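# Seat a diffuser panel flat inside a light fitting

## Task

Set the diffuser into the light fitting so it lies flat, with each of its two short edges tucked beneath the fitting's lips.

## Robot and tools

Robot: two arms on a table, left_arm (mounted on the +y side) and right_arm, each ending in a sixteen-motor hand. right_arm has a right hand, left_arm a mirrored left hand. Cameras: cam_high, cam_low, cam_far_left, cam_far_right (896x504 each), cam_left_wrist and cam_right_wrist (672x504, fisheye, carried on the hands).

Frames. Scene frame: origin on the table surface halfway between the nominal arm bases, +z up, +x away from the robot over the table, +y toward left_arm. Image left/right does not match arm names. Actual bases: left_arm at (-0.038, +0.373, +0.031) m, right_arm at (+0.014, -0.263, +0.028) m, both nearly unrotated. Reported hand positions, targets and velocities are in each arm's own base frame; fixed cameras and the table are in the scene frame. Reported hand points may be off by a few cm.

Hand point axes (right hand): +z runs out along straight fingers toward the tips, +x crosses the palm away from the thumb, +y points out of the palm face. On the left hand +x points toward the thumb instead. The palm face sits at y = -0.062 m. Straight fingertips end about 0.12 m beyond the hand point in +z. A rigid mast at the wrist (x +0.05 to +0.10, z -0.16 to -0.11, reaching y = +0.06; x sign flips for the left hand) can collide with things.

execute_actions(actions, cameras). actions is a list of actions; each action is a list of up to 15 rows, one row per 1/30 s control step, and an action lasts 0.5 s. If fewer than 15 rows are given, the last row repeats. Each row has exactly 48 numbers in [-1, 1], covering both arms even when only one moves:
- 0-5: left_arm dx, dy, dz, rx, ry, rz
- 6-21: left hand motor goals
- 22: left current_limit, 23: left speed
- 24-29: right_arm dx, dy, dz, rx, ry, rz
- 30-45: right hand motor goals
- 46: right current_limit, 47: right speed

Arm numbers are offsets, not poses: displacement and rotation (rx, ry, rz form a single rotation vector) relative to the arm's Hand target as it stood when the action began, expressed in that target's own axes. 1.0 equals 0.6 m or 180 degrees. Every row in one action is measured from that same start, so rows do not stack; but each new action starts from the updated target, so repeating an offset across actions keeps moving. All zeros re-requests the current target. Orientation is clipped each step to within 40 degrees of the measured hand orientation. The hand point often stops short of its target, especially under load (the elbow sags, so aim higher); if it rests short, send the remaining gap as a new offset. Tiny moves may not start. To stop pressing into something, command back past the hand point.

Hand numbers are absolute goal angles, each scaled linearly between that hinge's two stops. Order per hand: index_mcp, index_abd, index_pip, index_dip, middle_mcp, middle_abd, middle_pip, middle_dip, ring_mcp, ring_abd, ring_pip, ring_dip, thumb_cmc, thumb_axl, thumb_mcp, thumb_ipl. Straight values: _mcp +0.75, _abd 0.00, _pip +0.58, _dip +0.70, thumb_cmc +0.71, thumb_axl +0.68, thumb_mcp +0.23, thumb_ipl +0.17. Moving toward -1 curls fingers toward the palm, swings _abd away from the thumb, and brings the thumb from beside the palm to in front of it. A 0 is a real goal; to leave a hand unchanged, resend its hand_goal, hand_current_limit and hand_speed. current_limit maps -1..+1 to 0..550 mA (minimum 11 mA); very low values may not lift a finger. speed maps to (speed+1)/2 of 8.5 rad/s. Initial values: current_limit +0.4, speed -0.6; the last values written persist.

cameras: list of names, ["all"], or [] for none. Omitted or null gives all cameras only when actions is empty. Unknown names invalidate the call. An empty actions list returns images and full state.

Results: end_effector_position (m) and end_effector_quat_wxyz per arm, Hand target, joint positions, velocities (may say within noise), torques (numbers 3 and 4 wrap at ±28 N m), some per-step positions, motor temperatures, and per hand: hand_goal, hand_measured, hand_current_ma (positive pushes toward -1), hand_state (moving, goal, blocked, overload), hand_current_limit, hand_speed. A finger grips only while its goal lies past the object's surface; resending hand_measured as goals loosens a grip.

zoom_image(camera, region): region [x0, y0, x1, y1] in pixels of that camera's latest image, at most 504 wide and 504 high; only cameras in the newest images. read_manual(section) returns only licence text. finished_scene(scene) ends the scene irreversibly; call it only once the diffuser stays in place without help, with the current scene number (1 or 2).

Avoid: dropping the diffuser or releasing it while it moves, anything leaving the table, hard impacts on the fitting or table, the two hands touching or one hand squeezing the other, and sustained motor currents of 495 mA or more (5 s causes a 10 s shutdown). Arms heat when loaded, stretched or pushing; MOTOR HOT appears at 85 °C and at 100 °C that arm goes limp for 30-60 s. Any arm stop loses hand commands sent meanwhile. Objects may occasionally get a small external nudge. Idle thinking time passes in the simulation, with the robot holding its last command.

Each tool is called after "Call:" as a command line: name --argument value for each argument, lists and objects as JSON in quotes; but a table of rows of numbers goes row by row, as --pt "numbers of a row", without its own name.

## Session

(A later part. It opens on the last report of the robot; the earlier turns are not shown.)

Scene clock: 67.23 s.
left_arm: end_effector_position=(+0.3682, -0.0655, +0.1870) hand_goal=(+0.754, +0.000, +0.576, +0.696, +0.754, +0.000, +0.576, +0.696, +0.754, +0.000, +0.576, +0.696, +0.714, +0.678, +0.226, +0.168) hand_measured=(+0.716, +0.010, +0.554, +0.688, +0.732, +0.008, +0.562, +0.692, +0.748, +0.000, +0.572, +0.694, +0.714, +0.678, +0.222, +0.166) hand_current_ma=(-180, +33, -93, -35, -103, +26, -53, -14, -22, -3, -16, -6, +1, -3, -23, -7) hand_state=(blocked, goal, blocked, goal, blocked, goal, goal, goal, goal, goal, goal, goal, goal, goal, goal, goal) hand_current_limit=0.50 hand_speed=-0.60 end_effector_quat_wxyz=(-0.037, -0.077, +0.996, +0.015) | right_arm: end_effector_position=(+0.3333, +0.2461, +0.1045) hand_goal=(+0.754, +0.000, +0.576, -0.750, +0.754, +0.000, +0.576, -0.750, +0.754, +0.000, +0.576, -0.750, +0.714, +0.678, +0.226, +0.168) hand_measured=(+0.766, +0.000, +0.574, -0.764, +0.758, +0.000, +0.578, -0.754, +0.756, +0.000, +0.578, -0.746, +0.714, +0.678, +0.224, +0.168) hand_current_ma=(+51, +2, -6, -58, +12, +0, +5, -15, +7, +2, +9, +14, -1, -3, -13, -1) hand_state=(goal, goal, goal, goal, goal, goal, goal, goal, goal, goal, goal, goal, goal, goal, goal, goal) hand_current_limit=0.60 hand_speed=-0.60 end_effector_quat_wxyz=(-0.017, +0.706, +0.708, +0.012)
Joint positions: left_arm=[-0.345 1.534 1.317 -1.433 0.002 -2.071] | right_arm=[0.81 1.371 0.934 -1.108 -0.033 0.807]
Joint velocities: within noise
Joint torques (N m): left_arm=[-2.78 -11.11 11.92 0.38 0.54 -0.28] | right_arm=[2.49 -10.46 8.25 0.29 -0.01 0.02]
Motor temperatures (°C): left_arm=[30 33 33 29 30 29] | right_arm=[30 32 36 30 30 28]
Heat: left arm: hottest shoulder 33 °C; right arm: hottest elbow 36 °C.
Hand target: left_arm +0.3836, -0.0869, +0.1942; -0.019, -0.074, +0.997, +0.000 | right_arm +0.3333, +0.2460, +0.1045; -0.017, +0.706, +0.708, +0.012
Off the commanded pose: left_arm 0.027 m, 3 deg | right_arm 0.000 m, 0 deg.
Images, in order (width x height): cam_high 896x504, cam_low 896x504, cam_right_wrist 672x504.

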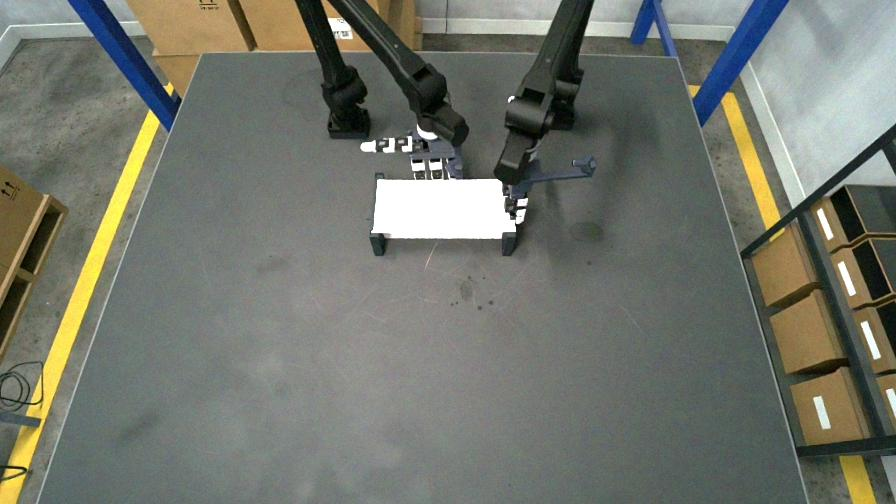

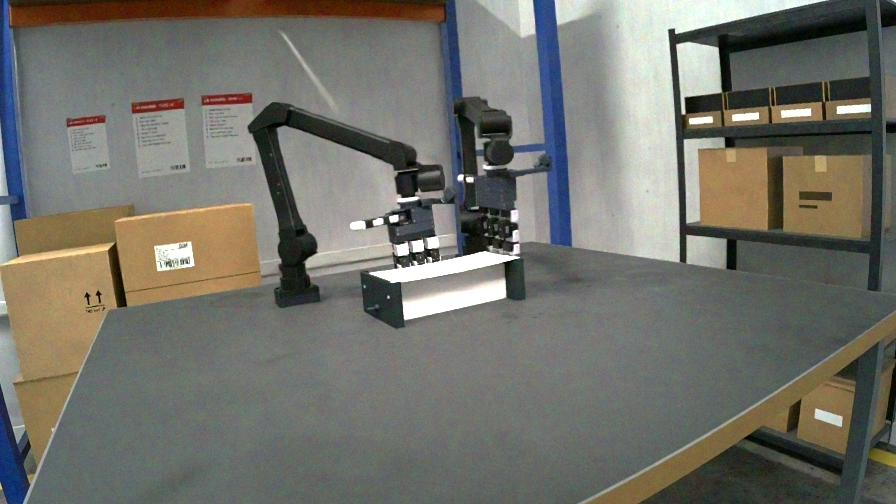

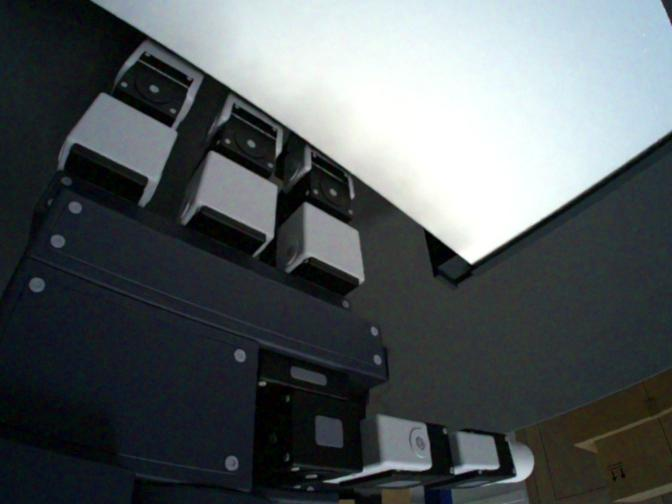

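Call:
execute_actions --actions '[[[0,0.02,-0.06,0,0,0,0.754,0,0.576,0.696,0.754,0,0.576,0.696,0.754,0,0.576,0.696,0.714,0.678,0.226,0.168,0.5,-0.6,0.03,0,0,0,0,0,0.754,0,0.576,-0.75,0.754,0,0.576,-0.75,0.754,0,0.576,-0.75,0.714,0.678,0.226,0.168,0.6,-0.6]],[[0,0.0,0,0,0,0.028,0.754,0,0.576,0.696,0.754,0,0.576,0.696,0.754,0,0.576,0.696,0.714,0.678,0.226,0.168,0.5,-0.6,0,0,0,0,0,0,0.754,0,0.576,-0.75,0.754,0,0.576,-0.75,0.754,0,0.576,-0.75,0.714,0.678,0.226,0.168,0.6,-0.6]]]' --cameras '["cam_far_left","cam_far_right"]'

Call:
zoom_image --camera "cam_far_left" --region '[460, 200, 700, 420]'

Call:
zoom_image --camera "cam_far_left" --region '[100, 120, 340, 340]'

Scene clock: 71.10 s.
left_arm: end_effector_position=(+0.3811, -0.0683, +0.2206) hand_goal=(+0.754, +0.000, +0.576, +0.696, +0.754, +0.000, +0.576, +0.696, +0.754, +0.000, +0.576, +0.696, +0.714, +0.678, +0.226, +0.168) hand_measured=(+0.750, +0.002, +0.574, +0.694, +0.750, +0.002, +0.572, +0.694, +0.750, +0.000, +0.572, +0.694, +0.714, +0.678, +0.222, +0.166) hand_current_ma=(-13, +4, -10, -9, -13, +6, -11, -9, -14, -3, -12, -6, +2, -3, -24, -7) hand_state=(goal, goal, goal, goal, goal, goal, goal, goal, goal, goal, goal, goal, goal, goal, goal, goal) hand_current_limit=0.50 hand_speed=-0.60 end_effector_quat_wxyz=(-0.028, -0.043, +0.999, +0.003) | right_arm: end_effector_position=(+0.3258, +0.2533, +0.0996) hand_goal=(+0.754, +0.000, +0.576, -0.750, +0.754, +0.000, +0.576, -0.750, +0.754, +0.000, +0.576, -0.750, +0.714, +0.678, +0.226, +0.168) hand_measured=(+0.756, +0.000, +0.574, -0.752, +0.756, +0.000, +0.578, -0.752, +0.754, +0.000, +0.578, -0.746, +0.714, +0.678, +0.224, +0.168) hand_current_ma=(+6, +2, -6, -9, +5, +0, +5, -10, +3, +2, +9, +14, -1, -3, -13, -1) hand_state=(goal, goal, goal, goal, goal, goal, goal, goal, goal, goal, goal, goal, goal, goal, goal, goal) hand_current_limit=0.60 hand_speed=-0.60 end_effector_quat_wxyz=(-0.017, +0.702, +0.712, +0.006)
Joint positions: left_arm=[-0.345 1.524 1.403 -1.503 0.014 -2.001] | right_arm=[0.837 1.384 0.934 -1.108 -0.033 0.825]
Joint torques (N m): left_arm=[-1.85 -13.16 9.48 -0.32 0.02 0.06] | right_arm=[2.84 -8.82 10.8 0.23 0 0.15]
Heat: left arm: hottest elbow 34 °C; right arm: hottest elbow 36 °C.
Hand target: left_arm +0.3832, -0.0748, +0.2302; -0.019, -0.030, +0.999, -0.001 | right_arm +0.3333, +0.2640, +0.1052; -0.017, +0.706, +0.708, +0.012
Off the commanded pose: left_arm 0.012 m, 2 deg | right_arm 0.014 m, 1 deg.
Step readings (end_effector_position of left_arm | right_arm):
0: (+0.3682, -0.0655, +0.1870) | (+0.3333, +0.2461, +0.1045)
1: (+0.3675, -0.0651, +0.1894) | (+0.3327, +0.2466, +0.1043)
2: (+0.3662, -0.0650, +0.1934) | (+0.3317, +0.2475, +0.1040)
4: (+0.3676, -0.0664, +0.2033) | (+0.3290, +0.2504, +0.1026)
8: (+0.3751, -0.0702, +0.2174) | (+0.3259, +0.2536, +0.0999)
15: (+0.3758, -0.0704, +0.2202) | (+0.3258, +0.2534, +0.0996)
16: (+0.3763, -0.0702, +0.2203) | (+0.3258, +0.2534, +0.0996)
17: (+0.3772, -0.0699, +0.2202) | (+0.3258, +0.2534, +0.0996)
19: (+0.3787, -0.0693, +0.2203) | (+0.3258, +0.2533, +0.0996)
23: (+0.3801, -0.0687, +0.2206) | (+0.3258, +0.2533, +0.0996)
30: (+0.3809, -0.0684, +0.2207) | (+0.3258, +0.2533, +0.0996)
Images, in order (width x height): cam_far_left 896x504, cam_far_right 896x504.

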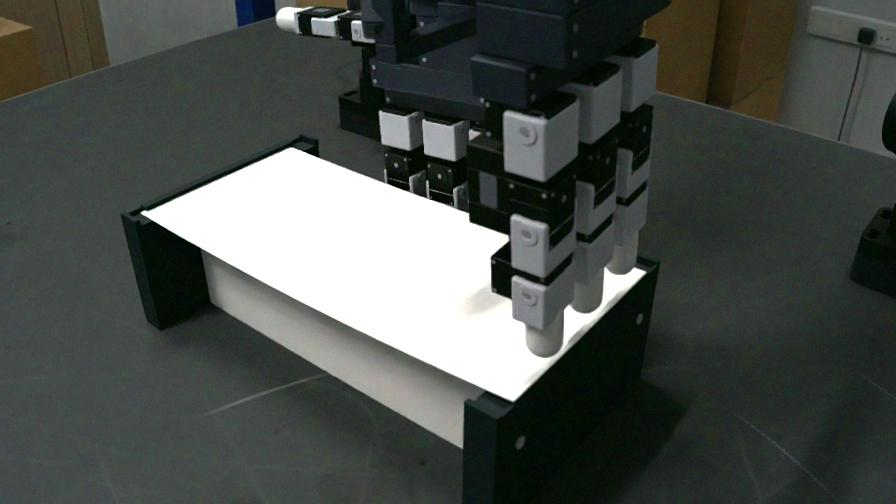

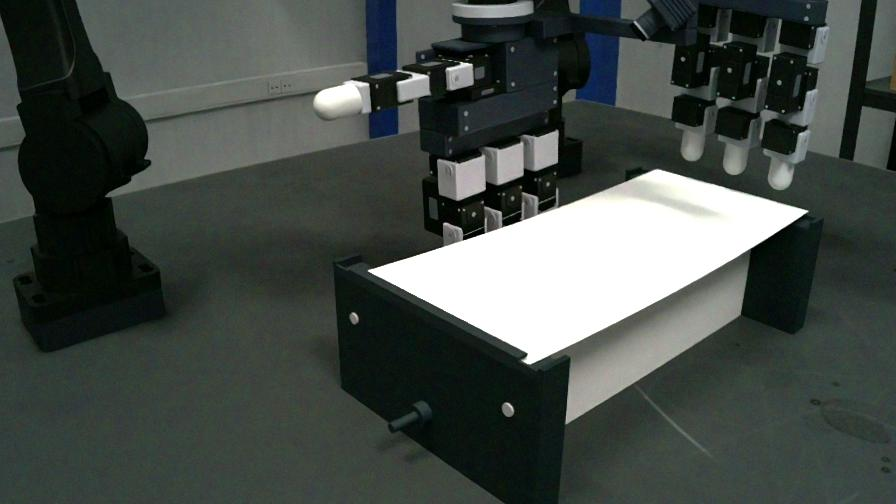

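Scaled by 2.100 from the camera's 896x504 image, which has a finer 1280x720 frame.

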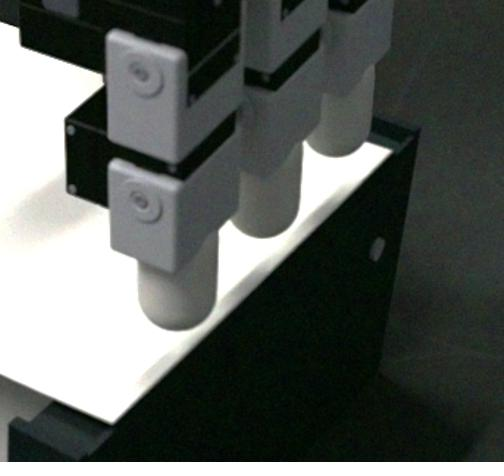

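Scaled by 2.100 from the camera's 896x504 image, which has a finer 1280x720 frame.

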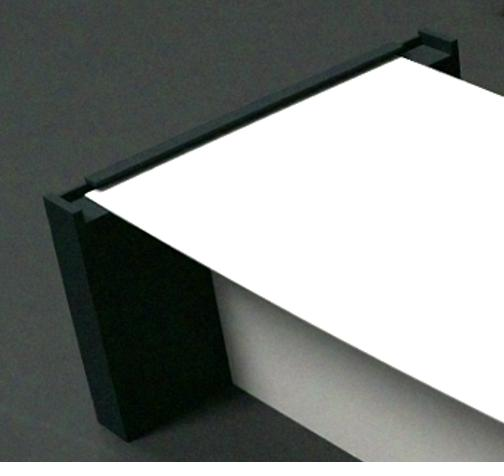

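Call:
execute_actions --actions '[[[0,-0.015,0.09,0,0,0,0.754,0,0.576,0.696,0.754,0,0.576,0.696,0.754,0,0.576,0.696,0.714,0.678,0.226,0.168,0.5,-0.6,0,0.013,-0.02,0,0,0,0.754,0,0.576,-0.75,0.754,0,0.576,-0.75,0.754,0,0.576,-0.75,0.714,0.678,0.226,0.168,0.6,-0.6]],[[0,0,0.01,0,0,0,0.754,0,0.576,0.696,0.754,0,0.576,0.696,0.754,0,0.576,0.696,0.714,0.678,0.226,0.168,0.5,-0.6,0,0,-0.02,0,0,0,0.754,0,0.576,-0.75,0.754,0,0.576,-0.75,0.754,0,0.576,-0.75,0.714,0.678,0.226,0.168,0.6,-0.6]]]' --cameras '["cam_far_left","cam_far_right"]'

Call:
zoom_image --camera "cam_far_left" --region '[460, 200, 700, 420]'

Call:
zoom_image --camera "cam_far_right" --region '[330, 150, 830, 400]'

Scene clock: 73.03 s.
left_arm: end_effector_position=(+0.3853, -0.0786, +0.1982) hand_goal=(+0.754, +0.000, +0.576, +0.696, +0.754, +0.000, +0.576, +0.696, +0.754, +0.000, +0.576, +0.696, +0.714, +0.678, +0.226, +0.168) hand_measured=(+0.750, -0.002, +0.574, +0.694, +0.748, +0.002, +0.572, +0.694, +0.748, +0.000, +0.572, +0.694, +0.714, +0.678, +0.220, +0.166) hand_current_ma=(-19, -3, -10, -8, -21, +3, -13, -9, -27, +1, -18, -9, +2, -3, -27, -7) hand_state=(goal, goal, goal, goal, goal, goal, goal, goal, goal, goal, goal, goal, goal, goal, goal, goal) hand_current_limit=0.50 hand_speed=-0.60 end_effector_quat_wxyz=(+0.006, -0.032, +0.999, -0.010) | right_arm: end_effector_position=(+0.3272, +0.2544, +0.1124) hand_goal=(+0.754, +0.000, +0.576, -0.750, +0.754, +0.000, +0.576, -0.750, +0.754, +0.000, +0.576, -0.750, +0.714, +0.678, +0.226, +0.168) hand_measured=(+0.754, +0.000, +0.574, -0.752, +0.754, +0.000, +0.578, -0.752, +0.754, +0.000, +0.578, -0.746, +0.714, +0.678, +0.224, +0.168) hand_current_ma=(+2, +2, -6, -9, +2, +0, +5, -10, +1, +2, +8, +14, -1, -3, -14, -1) hand_state=(goal, goal, goal, goal, goal, goal, goal, goal, goal, goal, goal, goal, goal, goal, goal, goal) hand_current_limit=0.60 hand_speed=-0.60 end_effector_quat_wxyz=(-0.016, +0.703, +0.711, -0.004)
Joint positions: left_arm=[-0.367 1.501 1.329 -1.381 0.013 -2.002] | right_arm=[0.837 1.384 0.973 -1.166 -0.033 0.825]
Joint torques (N m): left_arm=[-1.73 -9.23 5.53 1.05 0.06 -0.14] | right_arm=[1.38 -10.46 11.9 -0.18 0.01 0]
Heat: left arm: hottest elbow 34 °C; right arm: hottest elbow 36 °C.
Hand target: left_arm +0.3814, -0.0840, +0.1703; -0.019, -0.030, +0.999, -0.001 | right_arm +0.3412, +0.2631, +0.1291; -0.017, +0.706, +0.708, +0.012
Off the commanded pose: left_arm 0.029 m, 3 deg | right_arm 0.024 m, 2 deg.
Step readings (end_effector_position of left_arm | right_arm):
0: (+0.3812, -0.0683, +0.2206) | (+0.3258, +0.2533, +0.0996)
1: (+0.3813, -0.0690, +0.2161) | (+0.3256, +0.2531, +0.1000)
2: (+0.3834, -0.0704, +0.2103) | (+0.3252, +0.2526, +0.1007)
4: (+0.3848, -0.0731, +0.2012) | (+0.3256, +0.2531, +0.1030)
8: (+0.3858, -0.0782, +0.1991) | (+0.3276, +0.2553, +0.1063)
15: (+0.3856, -0.0787, +0.1990) | (+0.3276, +0.2553, +0.1065)
16: (+0.3856, -0.0787, +0.1986) | (+0.3271, +0.2548, +0.1069)
17: (+0.3855, -0.0787, +0.1983) | (+0.3263, +0.2538, +0.1077)
19: (+0.3854, -0.0786, +0.1982) | (+0.3261, +0.2534, +0.1098)
23: (+0.3854, -0.0786, +0.1982) | (+0.3272, +0.2544, +0.1123)
30: (+0.3853, -0.0786, +0.1982) | (+0.3272, +0.2544, +0.1124)
Images, in order (width x height): cam_far_left 896x504, cam_far_right 896x504.

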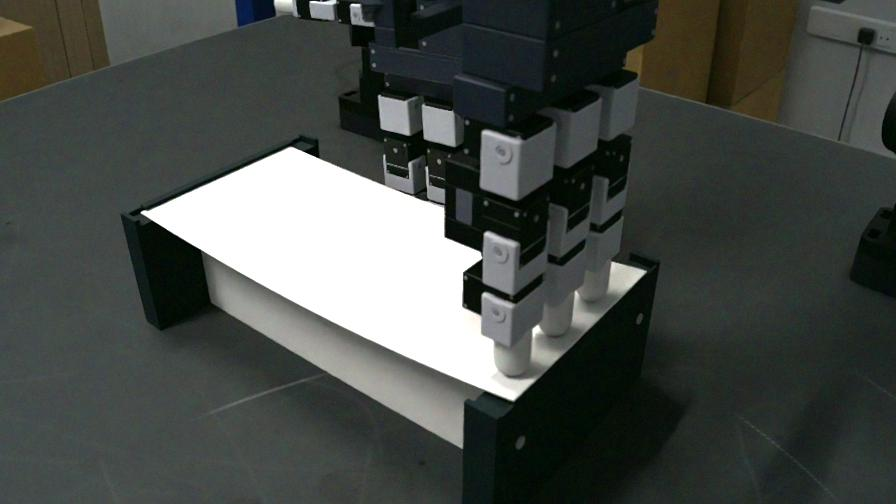

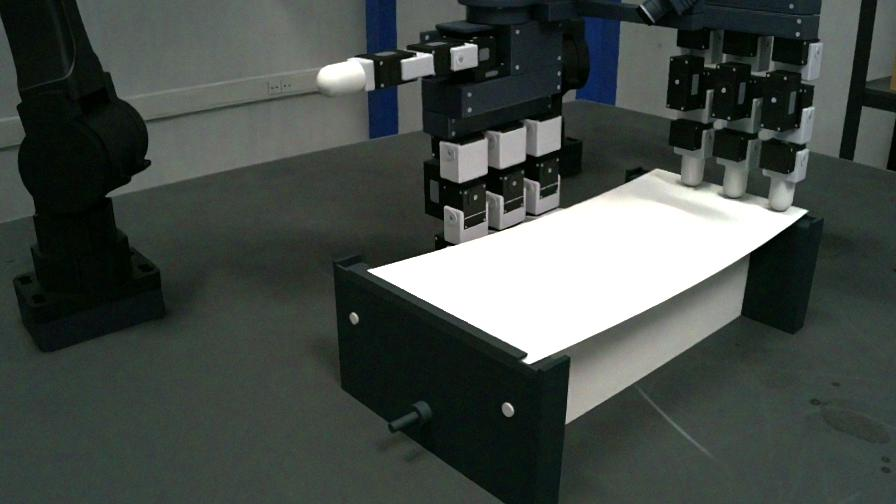

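Scaled by 2.100 from the camera's 896x504 image, which has a finer 1280x720 frame.

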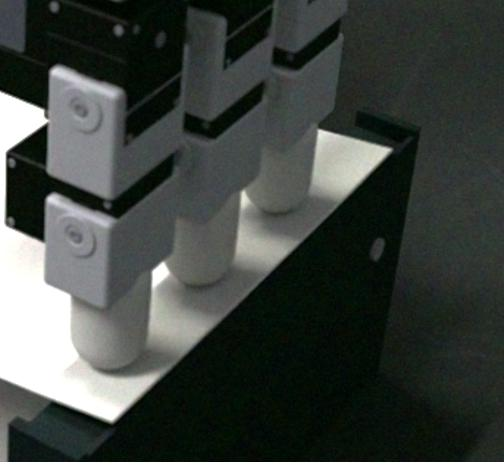

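Scaled by 1.008 from the camera's 896x504 image, which has a finer 1280x720 frame.

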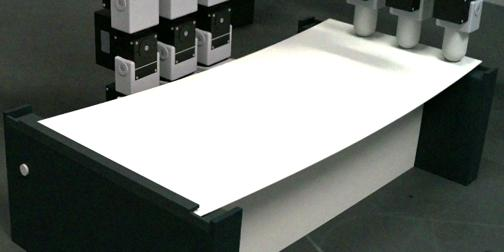

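Call:
execute_actions --actions '[[[0,0,0,0,0,0,0.754,0,0.576,0.696,0.754,0,0.576,0.696,0.754,0,0.576,0.696,0.714,0.678,0.226,0.168,0.5,-0.6,0,0.012,-0.015,0,0,0,0.754,0,0.576,-0.75,0.754,0,0.576,-0.75,0.754,0,0.576,-0.75,0.714,0.678,0.226,0.168,0.6,-0.6]],[[0,0,0,0,0,0,0.754,0,0.576,0.696,0.754,0,0.576,0.696,0.754,0,0.576,0.696,0.714,0.678,0.226,0.168,0.5,-0.6,0,0,-0.02,0,0,0,0.754,0,0.576,-0.75,0.754,0,0.576,-0.75,0.754,0,0.576,-0.75,0.714,0.678,0.226,0.168,0.6,-0.6]]]' --cameras '["cam_far_left","cam_far_right","cam_right_wrist"]'

Call:
zoom_image --camera "cam_far_right" --region '[330, 150, 830, 400]'

Scene clock: 74.73 s.
left_arm: end_effector_position=(+0.3852, -0.0786, +0.1988) hand_goal=(+0.754, +0.000, +0.576, +0.696, +0.754, +0.000, +0.576, +0.696, +0.754, +0.000, +0.576, +0.696, +0.714, +0.678, +0.226, +0.168) hand_measured=(+0.750, +0.000, +0.574, +0.694, +0.748, +0.002, +0.572, +0.694, +0.748, +0.000, +0.572, +0.694, +0.714, +0.678, +0.220, +0.166) hand_current_ma=(-19, -2, -10, -8, -21, +4, -13, -9, -27, +2, -18, -9, +2, -3, -27, -7) hand_state=(goal, goal, goal, goal, goal, goal, goal, goal, goal, goal, goal, goal, goal, goal, goal, goal) hand_current_limit=0.50 hand_speed=-0.60 end_effector_quat_wxyz=(+0.006, -0.032, +0.999, -0.010) | right_arm: end_effector_position=(+0.3315, +0.2506, +0.1254) hand_goal=(+0.754, +0.000, +0.576, -0.750, +0.754, +0.000, +0.576, -0.750, +0.754, +0.000, +0.576, -0.750, +0.714, +0.678, +0.226, +0.168) hand_measured=(+0.754, +0.000, +0.574, -0.752, +0.754, +0.000, +0.578, -0.750, +0.762, +0.000, +0.582, -0.742, +0.714, +0.678, +0.224, +0.168) hand_current_ma=(+1, +2, -6, -7, +1, +0, +5, +1, +35, -1, +25, +34, -1, -3, -14, -1) hand_state=(goal, goal, goal, goal, goal, goal, goal, goal, goal, goal, goal, goal, goal, goal, goal, goal) hand_current_limit=0.60 hand_speed=-0.60 end_effector_quat_wxyz=(-0.016, +0.706, +0.708, -0.013)
Joint positions: left_arm=[-0.367 1.5 1.329 -1.381 0.013 -2.002] | right_arm=[0.822 1.384 1.012 -1.224 -0.033 0.82]
Joint torques (N m): left_arm=[-1.73 -9.11 5.52 1.05 0.06 -0.14] | right_arm=[1.38 -11.46 12.77 -0.2 0.02 -0.1]
Heat: left arm: hottest elbow 34 °C; right arm: hottest elbow 37 °C.
Hand target: left_arm +0.3814, -0.0840, +0.1702; -0.019, -0.030, +0.999, -0.001 | right_arm +0.3486, +0.2621, +0.1500; -0.017, +0.706, +0.708, +0.012
Off the commanded pose: left_arm 0.029 m, 3 deg | right_arm 0.032 m, 3 deg.
Step readings (end_effector_position of left_arm | right_arm):
0: (+0.3853, -0.0786, +0.1982) | (+0.3272, +0.2544, +0.1124)
1: (+0.3853, -0.0786, +0.1982) | (+0.3273, +0.2538, +0.1130)
2: (+0.3853, -0.0786, +0.1982) | (+0.3275, +0.2530, +0.1142)
4: (+0.3853, -0.0786, +0.1985) | (+0.3297, +0.2518, +0.1174)
8: (+0.3853, -0.0786, +0.1987) | (+0.3319, +0.2513, +0.1197)
15: (+0.3853, -0.0786, +0.1987) | (+0.3319, +0.2513, +0.1197)
16: (+0.3853, -0.0786, +0.1987) | (+0.3316, +0.2509, +0.1201)
17: (+0.3853, -0.0786, +0.1987) | (+0.3312, +0.2505, +0.1213)
19: (+0.3852, -0.0786, +0.1988) | (+0.3314, +0.2507, +0.1243)
23: (+0.3852, -0.0786, +0.1988) | (+0.3315, +0.2506, +0.1254)
30: (+0.3852, -0.0786, +0.1988) | (+0.3315, +0.2506, +0.1254)
Images, in order (width x height): cam_far_left 896x504, cam_far_right 896x504, cam_right_wrist 672x504.

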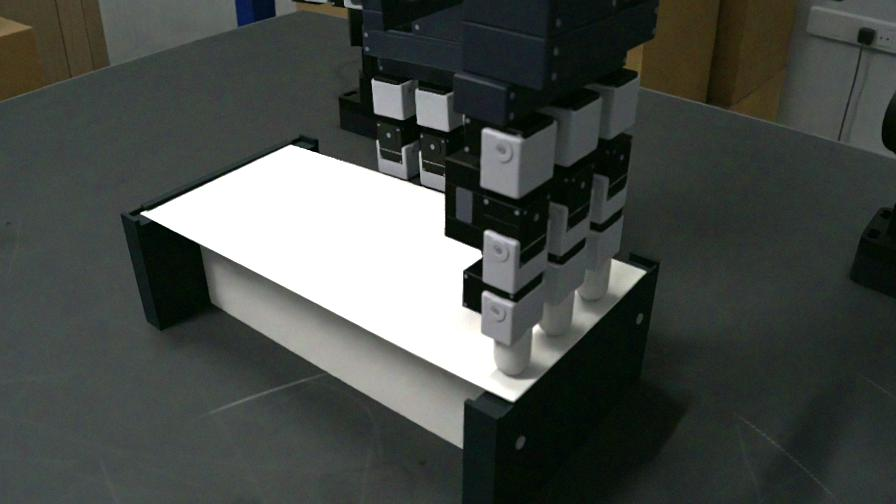

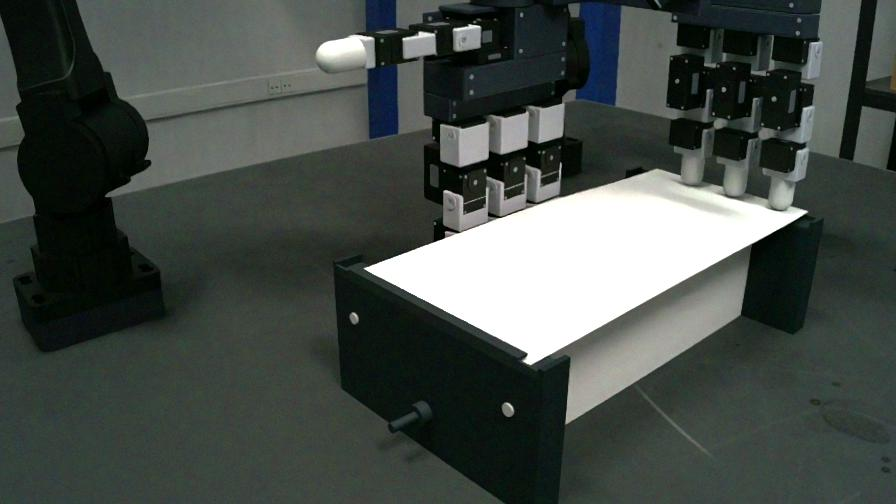

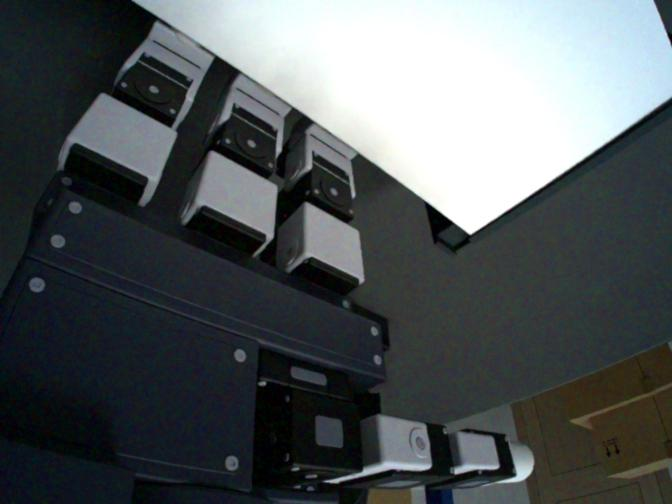

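Scaled by 1.008 from the camera's 896x504 image, which has a finer 1280x720 frame.

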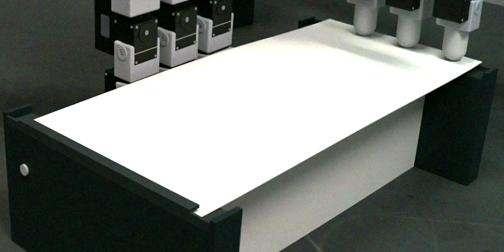

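Call:
execute_actions --actions '[[[0,-0.02,0.01,0,0,0,0.754,0,0.576,0.696,0.754,0,0.576,0.696,0.754,0,0.576,0.696,0.714,0.678,0.226,0.168,0.5,-0.6,-0.005,0,-0.02,0,0,0,0.754,0,0.576,-0.75,0.754,0,0.576,-0.75,0.754,0,0.576,-0.75,0.714,0.678,0.226,0.168,0.6,-0.6]]]' --cameras '["cam_far_left","cam_far_right"]'

Call:
zoom_image --camera "cam_far_right" --region '[320, 220, 600, 400]'

Call:
zoom_image --camera "cam_far_left" --region '[100, 120, 340, 340]'

Call:
zoom_image --camera "cam_far_left" --region '[460, 200, 700, 420]'

Scene clock: 76.00 s.
left_arm: end_effector_position=(+0.3841, -0.0847, +0.1988) hand_goal=(+0.754, +0.000, +0.576, +0.696, +0.754, +0.000, +0.576, +0.696, +0.754, +0.000, +0.576, +0.696, +0.714, +0.678, +0.226, +0.168) hand_measured=(+0.730, -0.002, +0.560, +0.688, +0.732, +0.002, +0.562, +0.690, +0.750, +0.002, +0.572, +0.694, +0.714, +0.678, +0.220, +0.166) hand_current_ma=(-109, -5, -63, -31, -99, +3, -60, -26, -19, +4, -13, -9, +1, -3, -27, -7) hand_state=(blocked, goal, goal, goal, blocked, goal, goal, goal, goal, goal, goal, goal, goal, goal, goal, goal) hand_current_limit=0.50 hand_speed=-0.60 end_effector_quat_wxyz=(+0.010, -0.034, +0.999, -0.009) | right_arm: end_effector_position=(+0.3314, +0.2497, +0.1307) hand_goal=(+0.754, +0.000, +0.576, -0.750, +0.754, +0.000, +0.576, -0.750, +0.754, +0.000, +0.576, -0.750, +0.714, +0.678, +0.226, +0.168) hand_measured=(+0.756, +0.000, +0.578, -0.748, +0.754, +0.000, +0.578, -0.750, +0.762, -0.002, +0.584, -0.736, +0.714, +0.678, +0.224, +0.168) hand_current_ma=(+6, +2, +8, +10, +1, +0, +5, +2, +34, -8, +35, +58, -1, -3, -14, -1) hand_state=(goal, goal, goal, goal, goal, goal, goal, goal, goal, goal, goal, goal, goal, goal, goal, goal) hand_current_limit=0.60 hand_speed=-0.60 end_effector_quat_wxyz=(-0.017, +0.705, +0.709, -0.019)
Joint positions: left_arm=[-0.382 1.5 1.329 -1.375 0.008 -2.021] | right_arm=[0.819 1.384 1.029 -1.253 -0.035 0.814]
Joint torques (N m): left_arm=[-2.37 -8.12 5.64 1.35 0.27 -0.19] | right_arm=[1.03 -12.81 12.81 -0.36 0.11 -0.09]
Heat: left arm: hottest elbow 34 °C; right arm: hottest elbow 37 °C.
Hand target: left_arm +0.3820, -0.0960, +0.1642; -0.019, -0.030, +0.999, -0.001 | right_arm +0.3487, +0.2586, +0.1619; -0.017, +0.706, +0.708, +0.012
Off the commanded pose: left_arm 0.036 m, 4 deg | right_arm 0.037 m, 4 deg.
Step readings (end_effector_position of left_arm | right_arm):
0: (+0.3852, -0.0786, +0.1988) | (+0.3315, +0.2506, +0.1254)
1: (+0.3851, -0.0792, +0.1988) | (+0.3311, +0.2500, +0.1257)
2: (+0.3850, -0.0800, +0.1987) | (+0.3306, +0.2492, +0.1266)
4: (+0.3847, -0.0822, +0.1988) | (+0.3312, +0.2497, +0.1292)
8: (+0.3844, -0.0847, +0.1988) | (+0.3316, +0.2499, +0.1307)
15: (+0.3842, -0.0847, +0.1988) | (+0.3314, +0.2497, +0.1307)
Images, in order (width x height): cam_far_left 896x504, cam_far_right 896x504.

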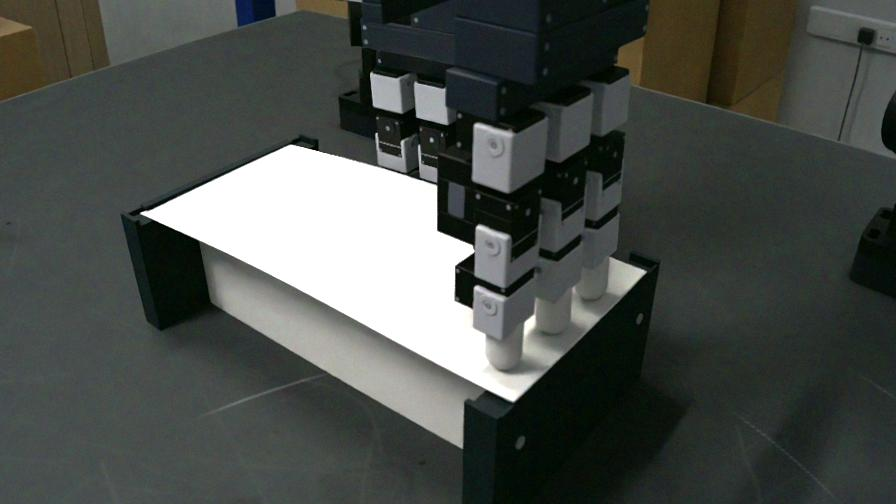

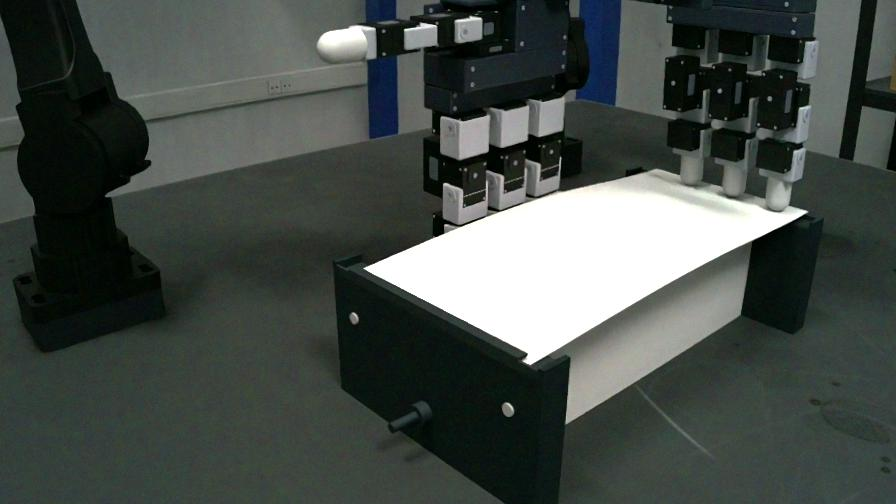

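Scaled by 1.800 from the camera's 896x504 image, which has a finer 1280x720 frame.

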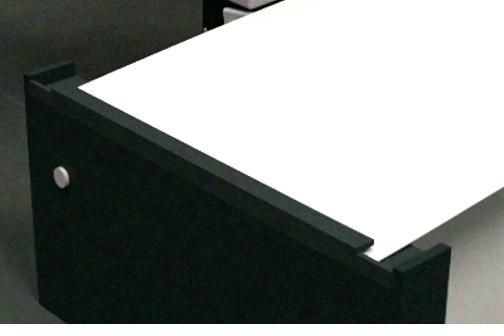

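Scaled by 2.100 from the camera's 896x504 image, which has a finer 1280x720 frame.

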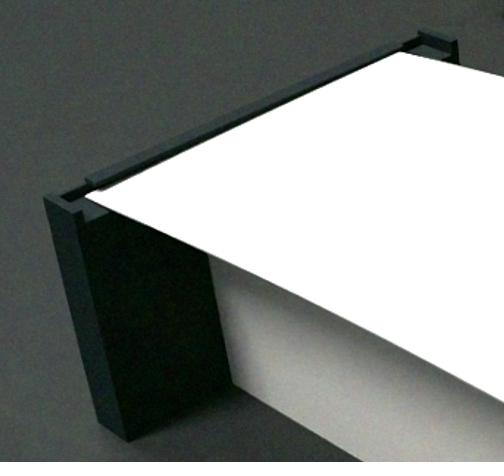

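Scaled by 2.100 from the camera's 896x504 image, which has a finer 1280x720 frame.

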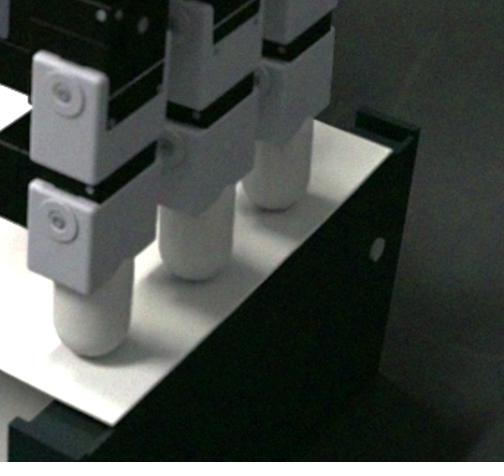

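Call:
zoom_image --camera "cam_far_right" --region '[325, 245, 425, 305]'

Call:
zoom_image --camera "cam_far_left" --region '[225, 125, 325, 200]'

Scaled by 5.040 from the camera's 896x504 image, which has a finer 1280x720 frame.

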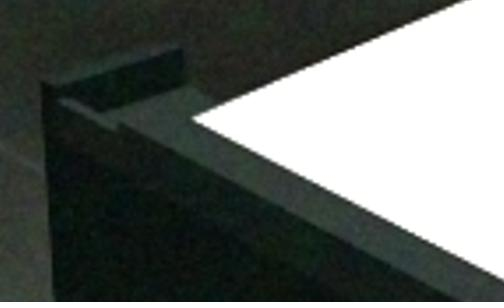

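Scaled by 5.040 from the camera's 896x504 image, which has a finer 1280x720 frame.

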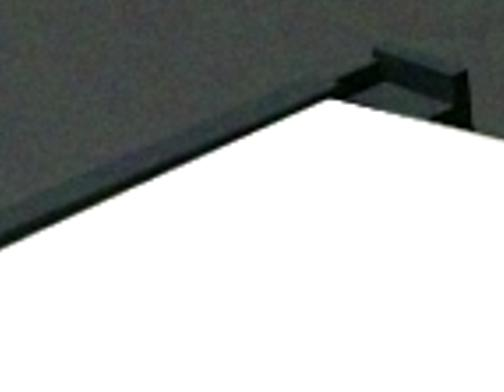

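Call:
zoom_image --camera "cam_far_right" --region '[500, 320, 600, 400]'

Call:
zoom_image --camera "cam_far_left" --region '[115, 195, 185, 245]'

Call:
zoom_image --camera "cam_far_left" --region '[130, 150, 230, 225]'

Scaled by 5.040 from the camera's 896x504 image, which has a finer 1280x720 frame.

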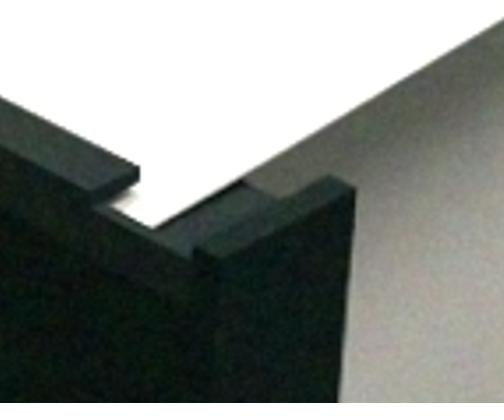

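Scaled by 7.200 from the camera's 896x504 image, which has a finer 1280x720 frame.

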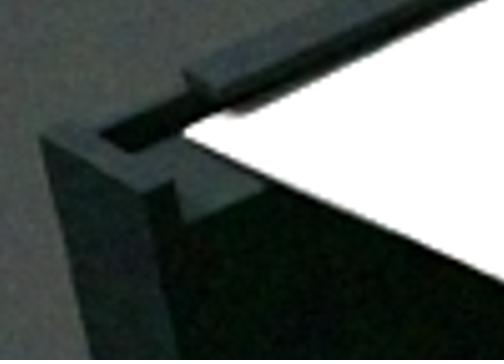

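Scaled by 5.040 from the camera's 896x504 image, which has a finer 1280x720 frame.

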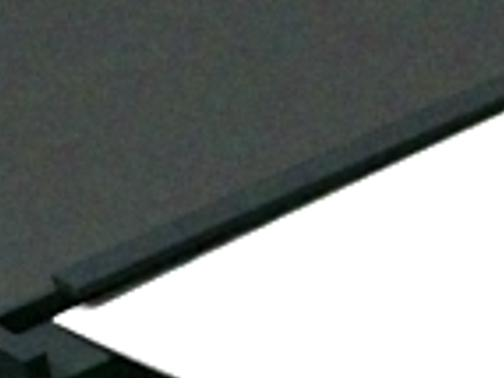

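Call:
execute_actions --actions '[[[0,0,-0.1,0,0,0,0.754,0,0.576,0.696,0.754,0,0.576,0.696,0.754,0,0.576,0.696,0.714,0.678,0.226,0.168,0.5,-0.6,0,-0.01,0.06,0,0,0,0.754,0,0.576,-0.75,0.754,0,0.576,-0.75,0.754,0,0.576,-0.75,0.714,0.678,0.226,0.168,0.6,-0.6]],[[0.03,0.12,0,0,0,0,0.754,0,0.576,0.696,0.754,0,0.576,0.696,0.754,0,0.576,0.696,0.714,0.678,0.226,0.168,0.5,-0.6,0,0,0,0,0,0,0.754,0,0.576,-0.75,0.754,0,0.576,-0.75,0.754,0,0.576,-0.75,0.714,0.678,0.226,0.168,0.6,-0.6]],[[0,0,0.052,0,0,0,0.754,0,0.576,0.696,0.754,0,0.576,0.696,0.754,0,0.576,0.696,0.714,0.678,0.226,0.168,0.5,-0.6,0,0,0,0,0,0,0.754,0,0.576,-0.75,0.754,0,0.576,-0.75,0.754,0,0.576,-0.75,0.714,0.678,0.226,0.168,0.6,-0.6]]]' --cameras '["cam_far_left","cam_far_right"]'

Call:
zoom_image --camera "cam_far_left" --region '[460, 200, 700, 420]'

Call:
zoom_image --camera "cam_far_left" --region '[225, 125, 325, 200]'

Scene clock: 79.60 s.
left_arm: end_effector_position=(+0.3565, -0.0212, +0.1948) hand_goal=(+0.754, +0.000, +0.576, +0.696, +0.754, +0.000, +0.576, +0.696, +0.754, +0.000, +0.576, +0.696, +0.714, +0.678, +0.226, +0.168) hand_measured=(+0.754, -0.002, +0.574, +0.694, +0.754, +0.000, +0.574, +0.694, +0.754, +0.000, +0.574, +0.694, +0.716, +0.678, +0.222, +0.166) hand_current_ma=(-4, -6, -7, -9, -3, -3, -7, -9, -4, +0, -7, -9, +4, -3, -25, -7) hand_state=(goal, goal, goal, goal, goal, goal, goal, goal, goal, goal, goal, goal, goal, goal, goal, goal) hand_current_limit=0.50 hand_speed=-0.60 end_effector_quat_wxyz=(-0.023, -0.039, +0.999, +0.001) | right_arm: end_effector_position=(+0.3362, +0.2545, +0.1260) hand_goal=(+0.754, +0.000, +0.576, -0.750, +0.754, +0.000, +0.576, -0.750, +0.754, +0.000, +0.576, -0.750, +0.714, +0.678, +0.226, +0.168) hand_measured=(+0.762, +0.006, +0.572, -0.766, +0.756, +0.000, +0.578, -0.748, +0.756, -0.002, +0.582, -0.740, +0.714, +0.678, +0.224, +0.168) hand_current_ma=(+36, +18, -11, -69, +5, +1, +9, +6, +11, -6, +26, +40, +0, -3, -14, -1) hand_state=(goal, goal, goal, goal, goal, goal, goal, goal, goal, goal, goal, goal, goal, goal, goal, goal) hand_current_limit=0.60 hand_speed=-0.60 end_effector_quat_wxyz=(-0.017, +0.706, +0.708, -0.001)
Joint positions: left_arm=[-0.257 1.431 1.235 -1.421 0.012 -1.906] | right_arm=[0.819 1.385 1.012 -1.2 -0.035 0.816]
Joint torques (N m): left_arm=[-1.44 -10.64 8.2 0.43 -0.04 0.08] | right_arm=[2.32 -10.52 8.51 1.29 0.05 0]
Heat: left arm: hottest shoulder 33 °C; right arm: hottest elbow 37 °C.
Hand target: left_arm +0.3609, -0.0251, +0.1937; -0.019, -0.030, +0.999, -0.001 | right_arm +0.3424, +0.2601, +0.1260; -0.017, +0.706, +0.708, +0.012
Off the commanded pose: left_arm 0.006 m, 1 deg | right_arm 0.008 m, 2 deg.
Step readings (end_effector_position of left_arm | right_arm):
0: (+0.3841, -0.0847, +0.1988) | (+0.3314, +0.2497, +0.1307)
1: (+0.3834, -0.0844, +0.2025) | (+0.3325, +0.2509, +0.1302)
2: (+0.3807, -0.0837, +0.2072) | (+0.3344, +0.2529, +0.1287)
4: (+0.3783, -0.0843, +0.2138) | (+0.3361, +0.2544, +0.1264)
8: (+0.3768, -0.0853, +0.2173) | (+0.3362, +0.2545, +0.1260)
15: (+0.3761, -0.0853, +0.2165) | (+0.3362, +0.2545, +0.1260)
16: (+0.3745, -0.0821, +0.2152) | (+0.3362, +0.2545, +0.1260)
17: (+0.3719, -0.0765, +0.2131) | (+0.3362, +0.2545, +0.1260)
19: (+0.3615, -0.0564, +0.2119) | (+0.3362, +0.2545, +0.1260)
23: (+0.3566, -0.0247, +0.2218) | (+0.3362, +0.2545, +0.1260)
30: (+0.3575, -0.0218, +0.2247) | (+0.3362, +0.2545, +0.1260)
31: (+0.3573, -0.0217, +0.2223) | (+0.3362, +0.2545, +0.1260)
32: (+0.3589, -0.0220, +0.2179) | (+0.3362, +0.2545, +0.1260)
34: (+0.3582, -0.0218, +0.2080) | (+0.3362, +0.2545, +0.1260)
38: (+0.3550, -0.0209, +0.1963) | (+0.3362, +0.2545, +0.1260)
45: (+0.3565, -0.0212, +0.1948) | (+0.3362, +0.2545, +0.1260)
Images, in order (width x height): cam_far_left 896x504, cam_far_right 896x504.

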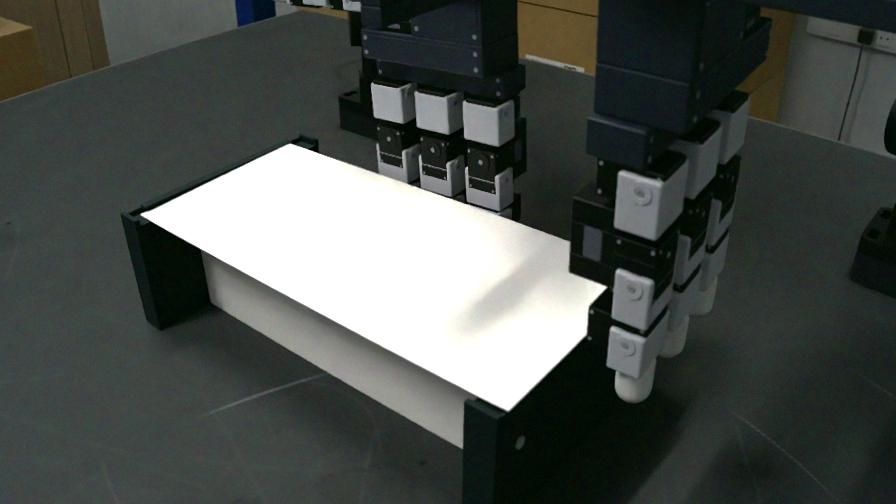

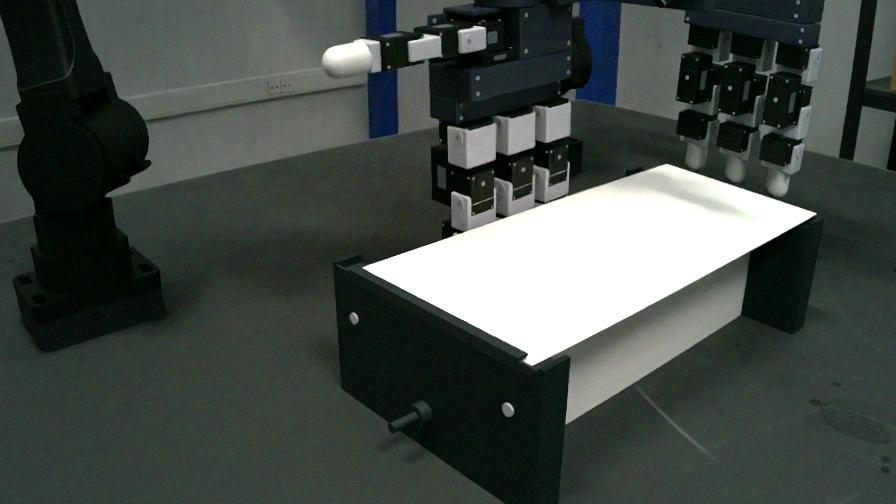

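Scaled by 2.100 from the camera's 896x504 image, which has a finer 1280x720 frame.

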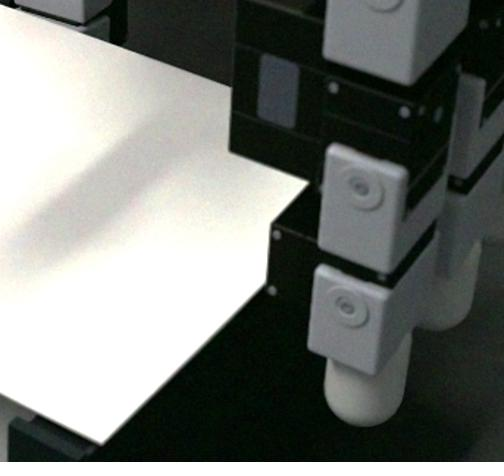

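Scaled by 5.040 from the camera's 896x504 image, which has a finer 1280x720 frame.

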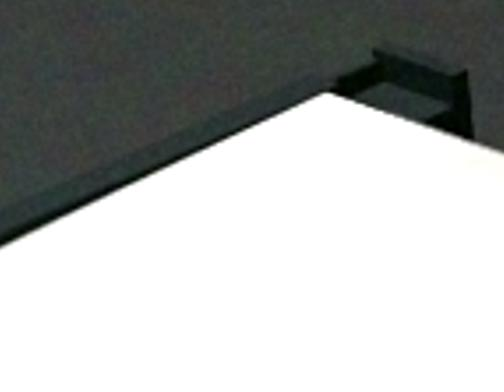

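Call:
execute_actions --actions '[[[0,0,0,0,0,0,0.754,0,0.576,0.696,0.754,0,0.576,0.696,0.754,0,0.576,0.696,0.714,0.678,0.226,0.168,0.5,-0.6,0,-0.005,0.04,0,0,0,0.754,0,0.576,-0.75,0.754,0,0.576,-0.75,0.754,0,0.576,-0.75,0.714,0.678,0.226,0.168,0.6,-0.6]]]' --cameras '["cam_far_left","cam_far_right"]'

Call:
zoom_image --camera "cam_far_left" --region '[460, 200, 700, 420]'

Call:
zoom_image --camera "cam_far_left" --region '[225, 125, 325, 200]'

Call:
zoom_image --camera "cam_far_right" --region '[620, 140, 840, 260]'

Scene clock: 81.70 s.
left_arm: end_effector_position=(+0.3565, -0.0212, +0.1948) hand_goal=(+0.754, +0.000, +0.576, +0.696, +0.754, +0.000, +0.576, +0.696, +0.754, +0.000, +0.576, +0.696, +0.714, +0.678, +0.226, +0.168) hand_measured=(+0.754, -0.002, +0.574, +0.694, +0.754, +0.000, +0.574, +0.694, +0.754, +0.000, +0.574, +0.694, +0.716, +0.678, +0.222, +0.166) hand_current_ma=(-4, -6, -7, -9, -3, -3, -7, -9, -4, +0, -7, -9, +4, -3, -25, -7) hand_state=(goal, goal, goal, goal, goal, goal, goal, goal, goal, goal, goal, goal, goal, goal, goal, goal) hand_current_limit=0.50 hand_speed=-0.60 end_effector_quat_wxyz=(-0.023, -0.039, +0.999, +0.001) | right_arm: end_effector_position=(+0.3347, +0.2553, +0.1076) hand_goal=(+0.754, +0.000, +0.576, -0.750, +0.754, +0.000, +0.576, -0.750, +0.754, +0.000, +0.576, -0.750, +0.714, +0.678, +0.226, +0.168) hand_measured=(+0.768, +0.002, +0.572, -0.766, +0.760, +0.002, +0.574, -0.760, +0.756, -0.002, +0.578, -0.746, +0.714, +0.678, +0.224, +0.168) hand_current_ma=(+57, +9, -12, -68, +24, +4, -10, -40, +6, -4, +9, +14, -1, -3, -13, -1) hand_state=(goal, goal, goal, goal, goal, goal, goal, goal, goal, goal, goal, goal, goal, goal, goal, goal) hand_current_limit=0.60 hand_speed=-0.60 end_effector_quat_wxyz=(-0.020, +0.707, +0.707, +0.008)
Joint positions: left_arm=[-0.257 1.431 1.235 -1.421 0.012 -1.906] | right_arm=[0.822 1.392 0.966 -1.126 -0.038 0.822]
Joint torques (N m): left_arm=[-1.44 -10.64 8.18 0.44 -0.04 0.08] | right_arm=[2.84 -9.17 8.43 1.22 0.21 0.02]
Heat: left arm: hottest shoulder 33 °C; right arm: hottest elbow 37 °C.
Hand target: left_arm +0.3608, -0.0251, +0.1937; -0.019, -0.030, +0.999, -0.001 | right_arm +0.3393, +0.2611, +0.1021; -0.017, +0.706, +0.708, +0.012
Off the commanded pose: left_arm 0.006 m, 1 deg | right_arm 0.009 m, 1 deg.
Step readings (end_effector_position of left_arm | right_arm):
0: (+0.3565, -0.0212, +0.1948) | (+0.3362, +0.2545, +0.1260)
1: (+0.3565, -0.0212, +0.1948) | (+0.3363, +0.2544, +0.1245)
2: (+0.3565, -0.0212, +0.1948) | (+0.3357, +0.2550, +0.1218)
4: (+0.3565, -0.0212, +0.1948) | (+0.3347, +0.2556, +0.1150)
8: (+0.3565, -0.0212, +0.1948) | (+0.3347, +0.2553, +0.1076)
15: (+0.3565, -0.0212, +0.1948) | (+0.3347, +0.2553, +0.1076)
Images, in order (width x height): cam_far_left 896x504, cam_far_right 896x504.

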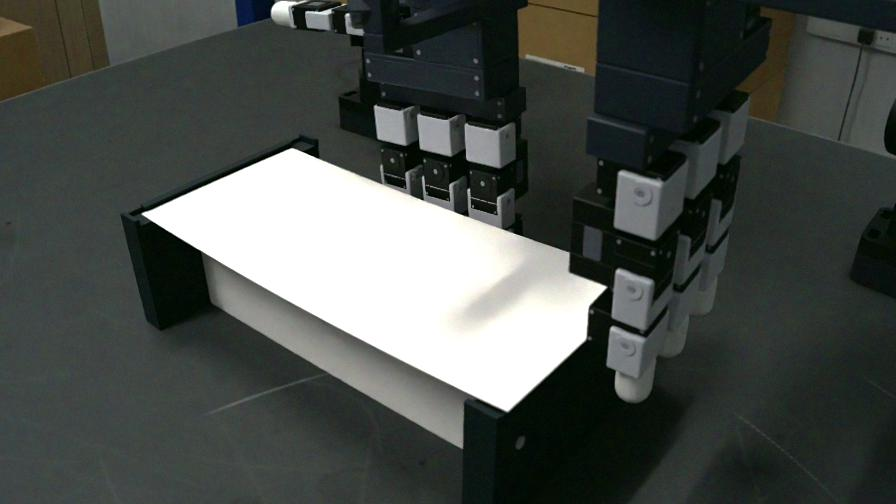

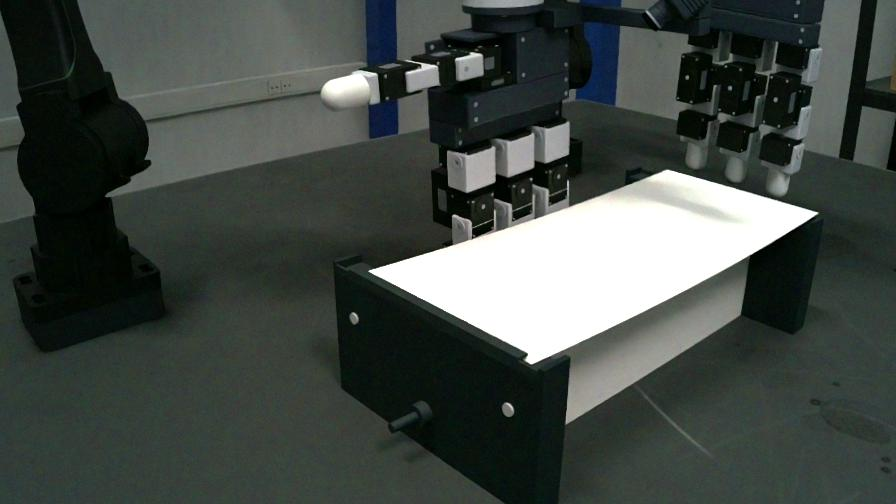

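Scaled by 2.100 from the camera's 896x504 image, which has a finer 1280x720 frame.

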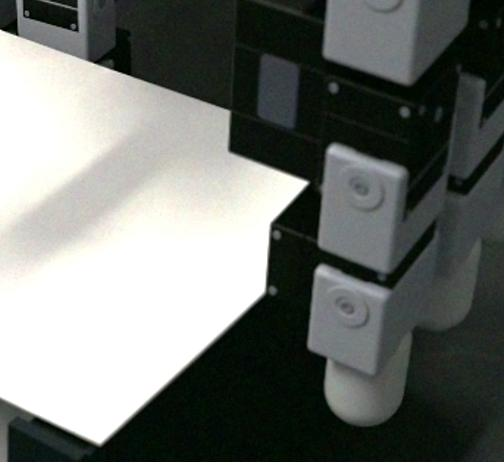

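Scaled by 5.040 from the camera's 896x504 image, which has a finer 1280x720 frame.

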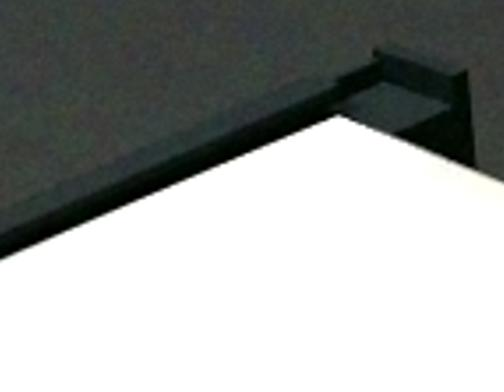

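Scaled by 2.291 from the camera's 896x504 image, which has a finer 1280x720 frame.

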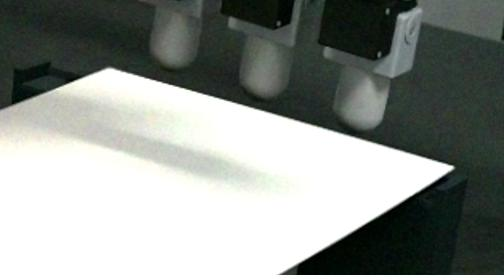

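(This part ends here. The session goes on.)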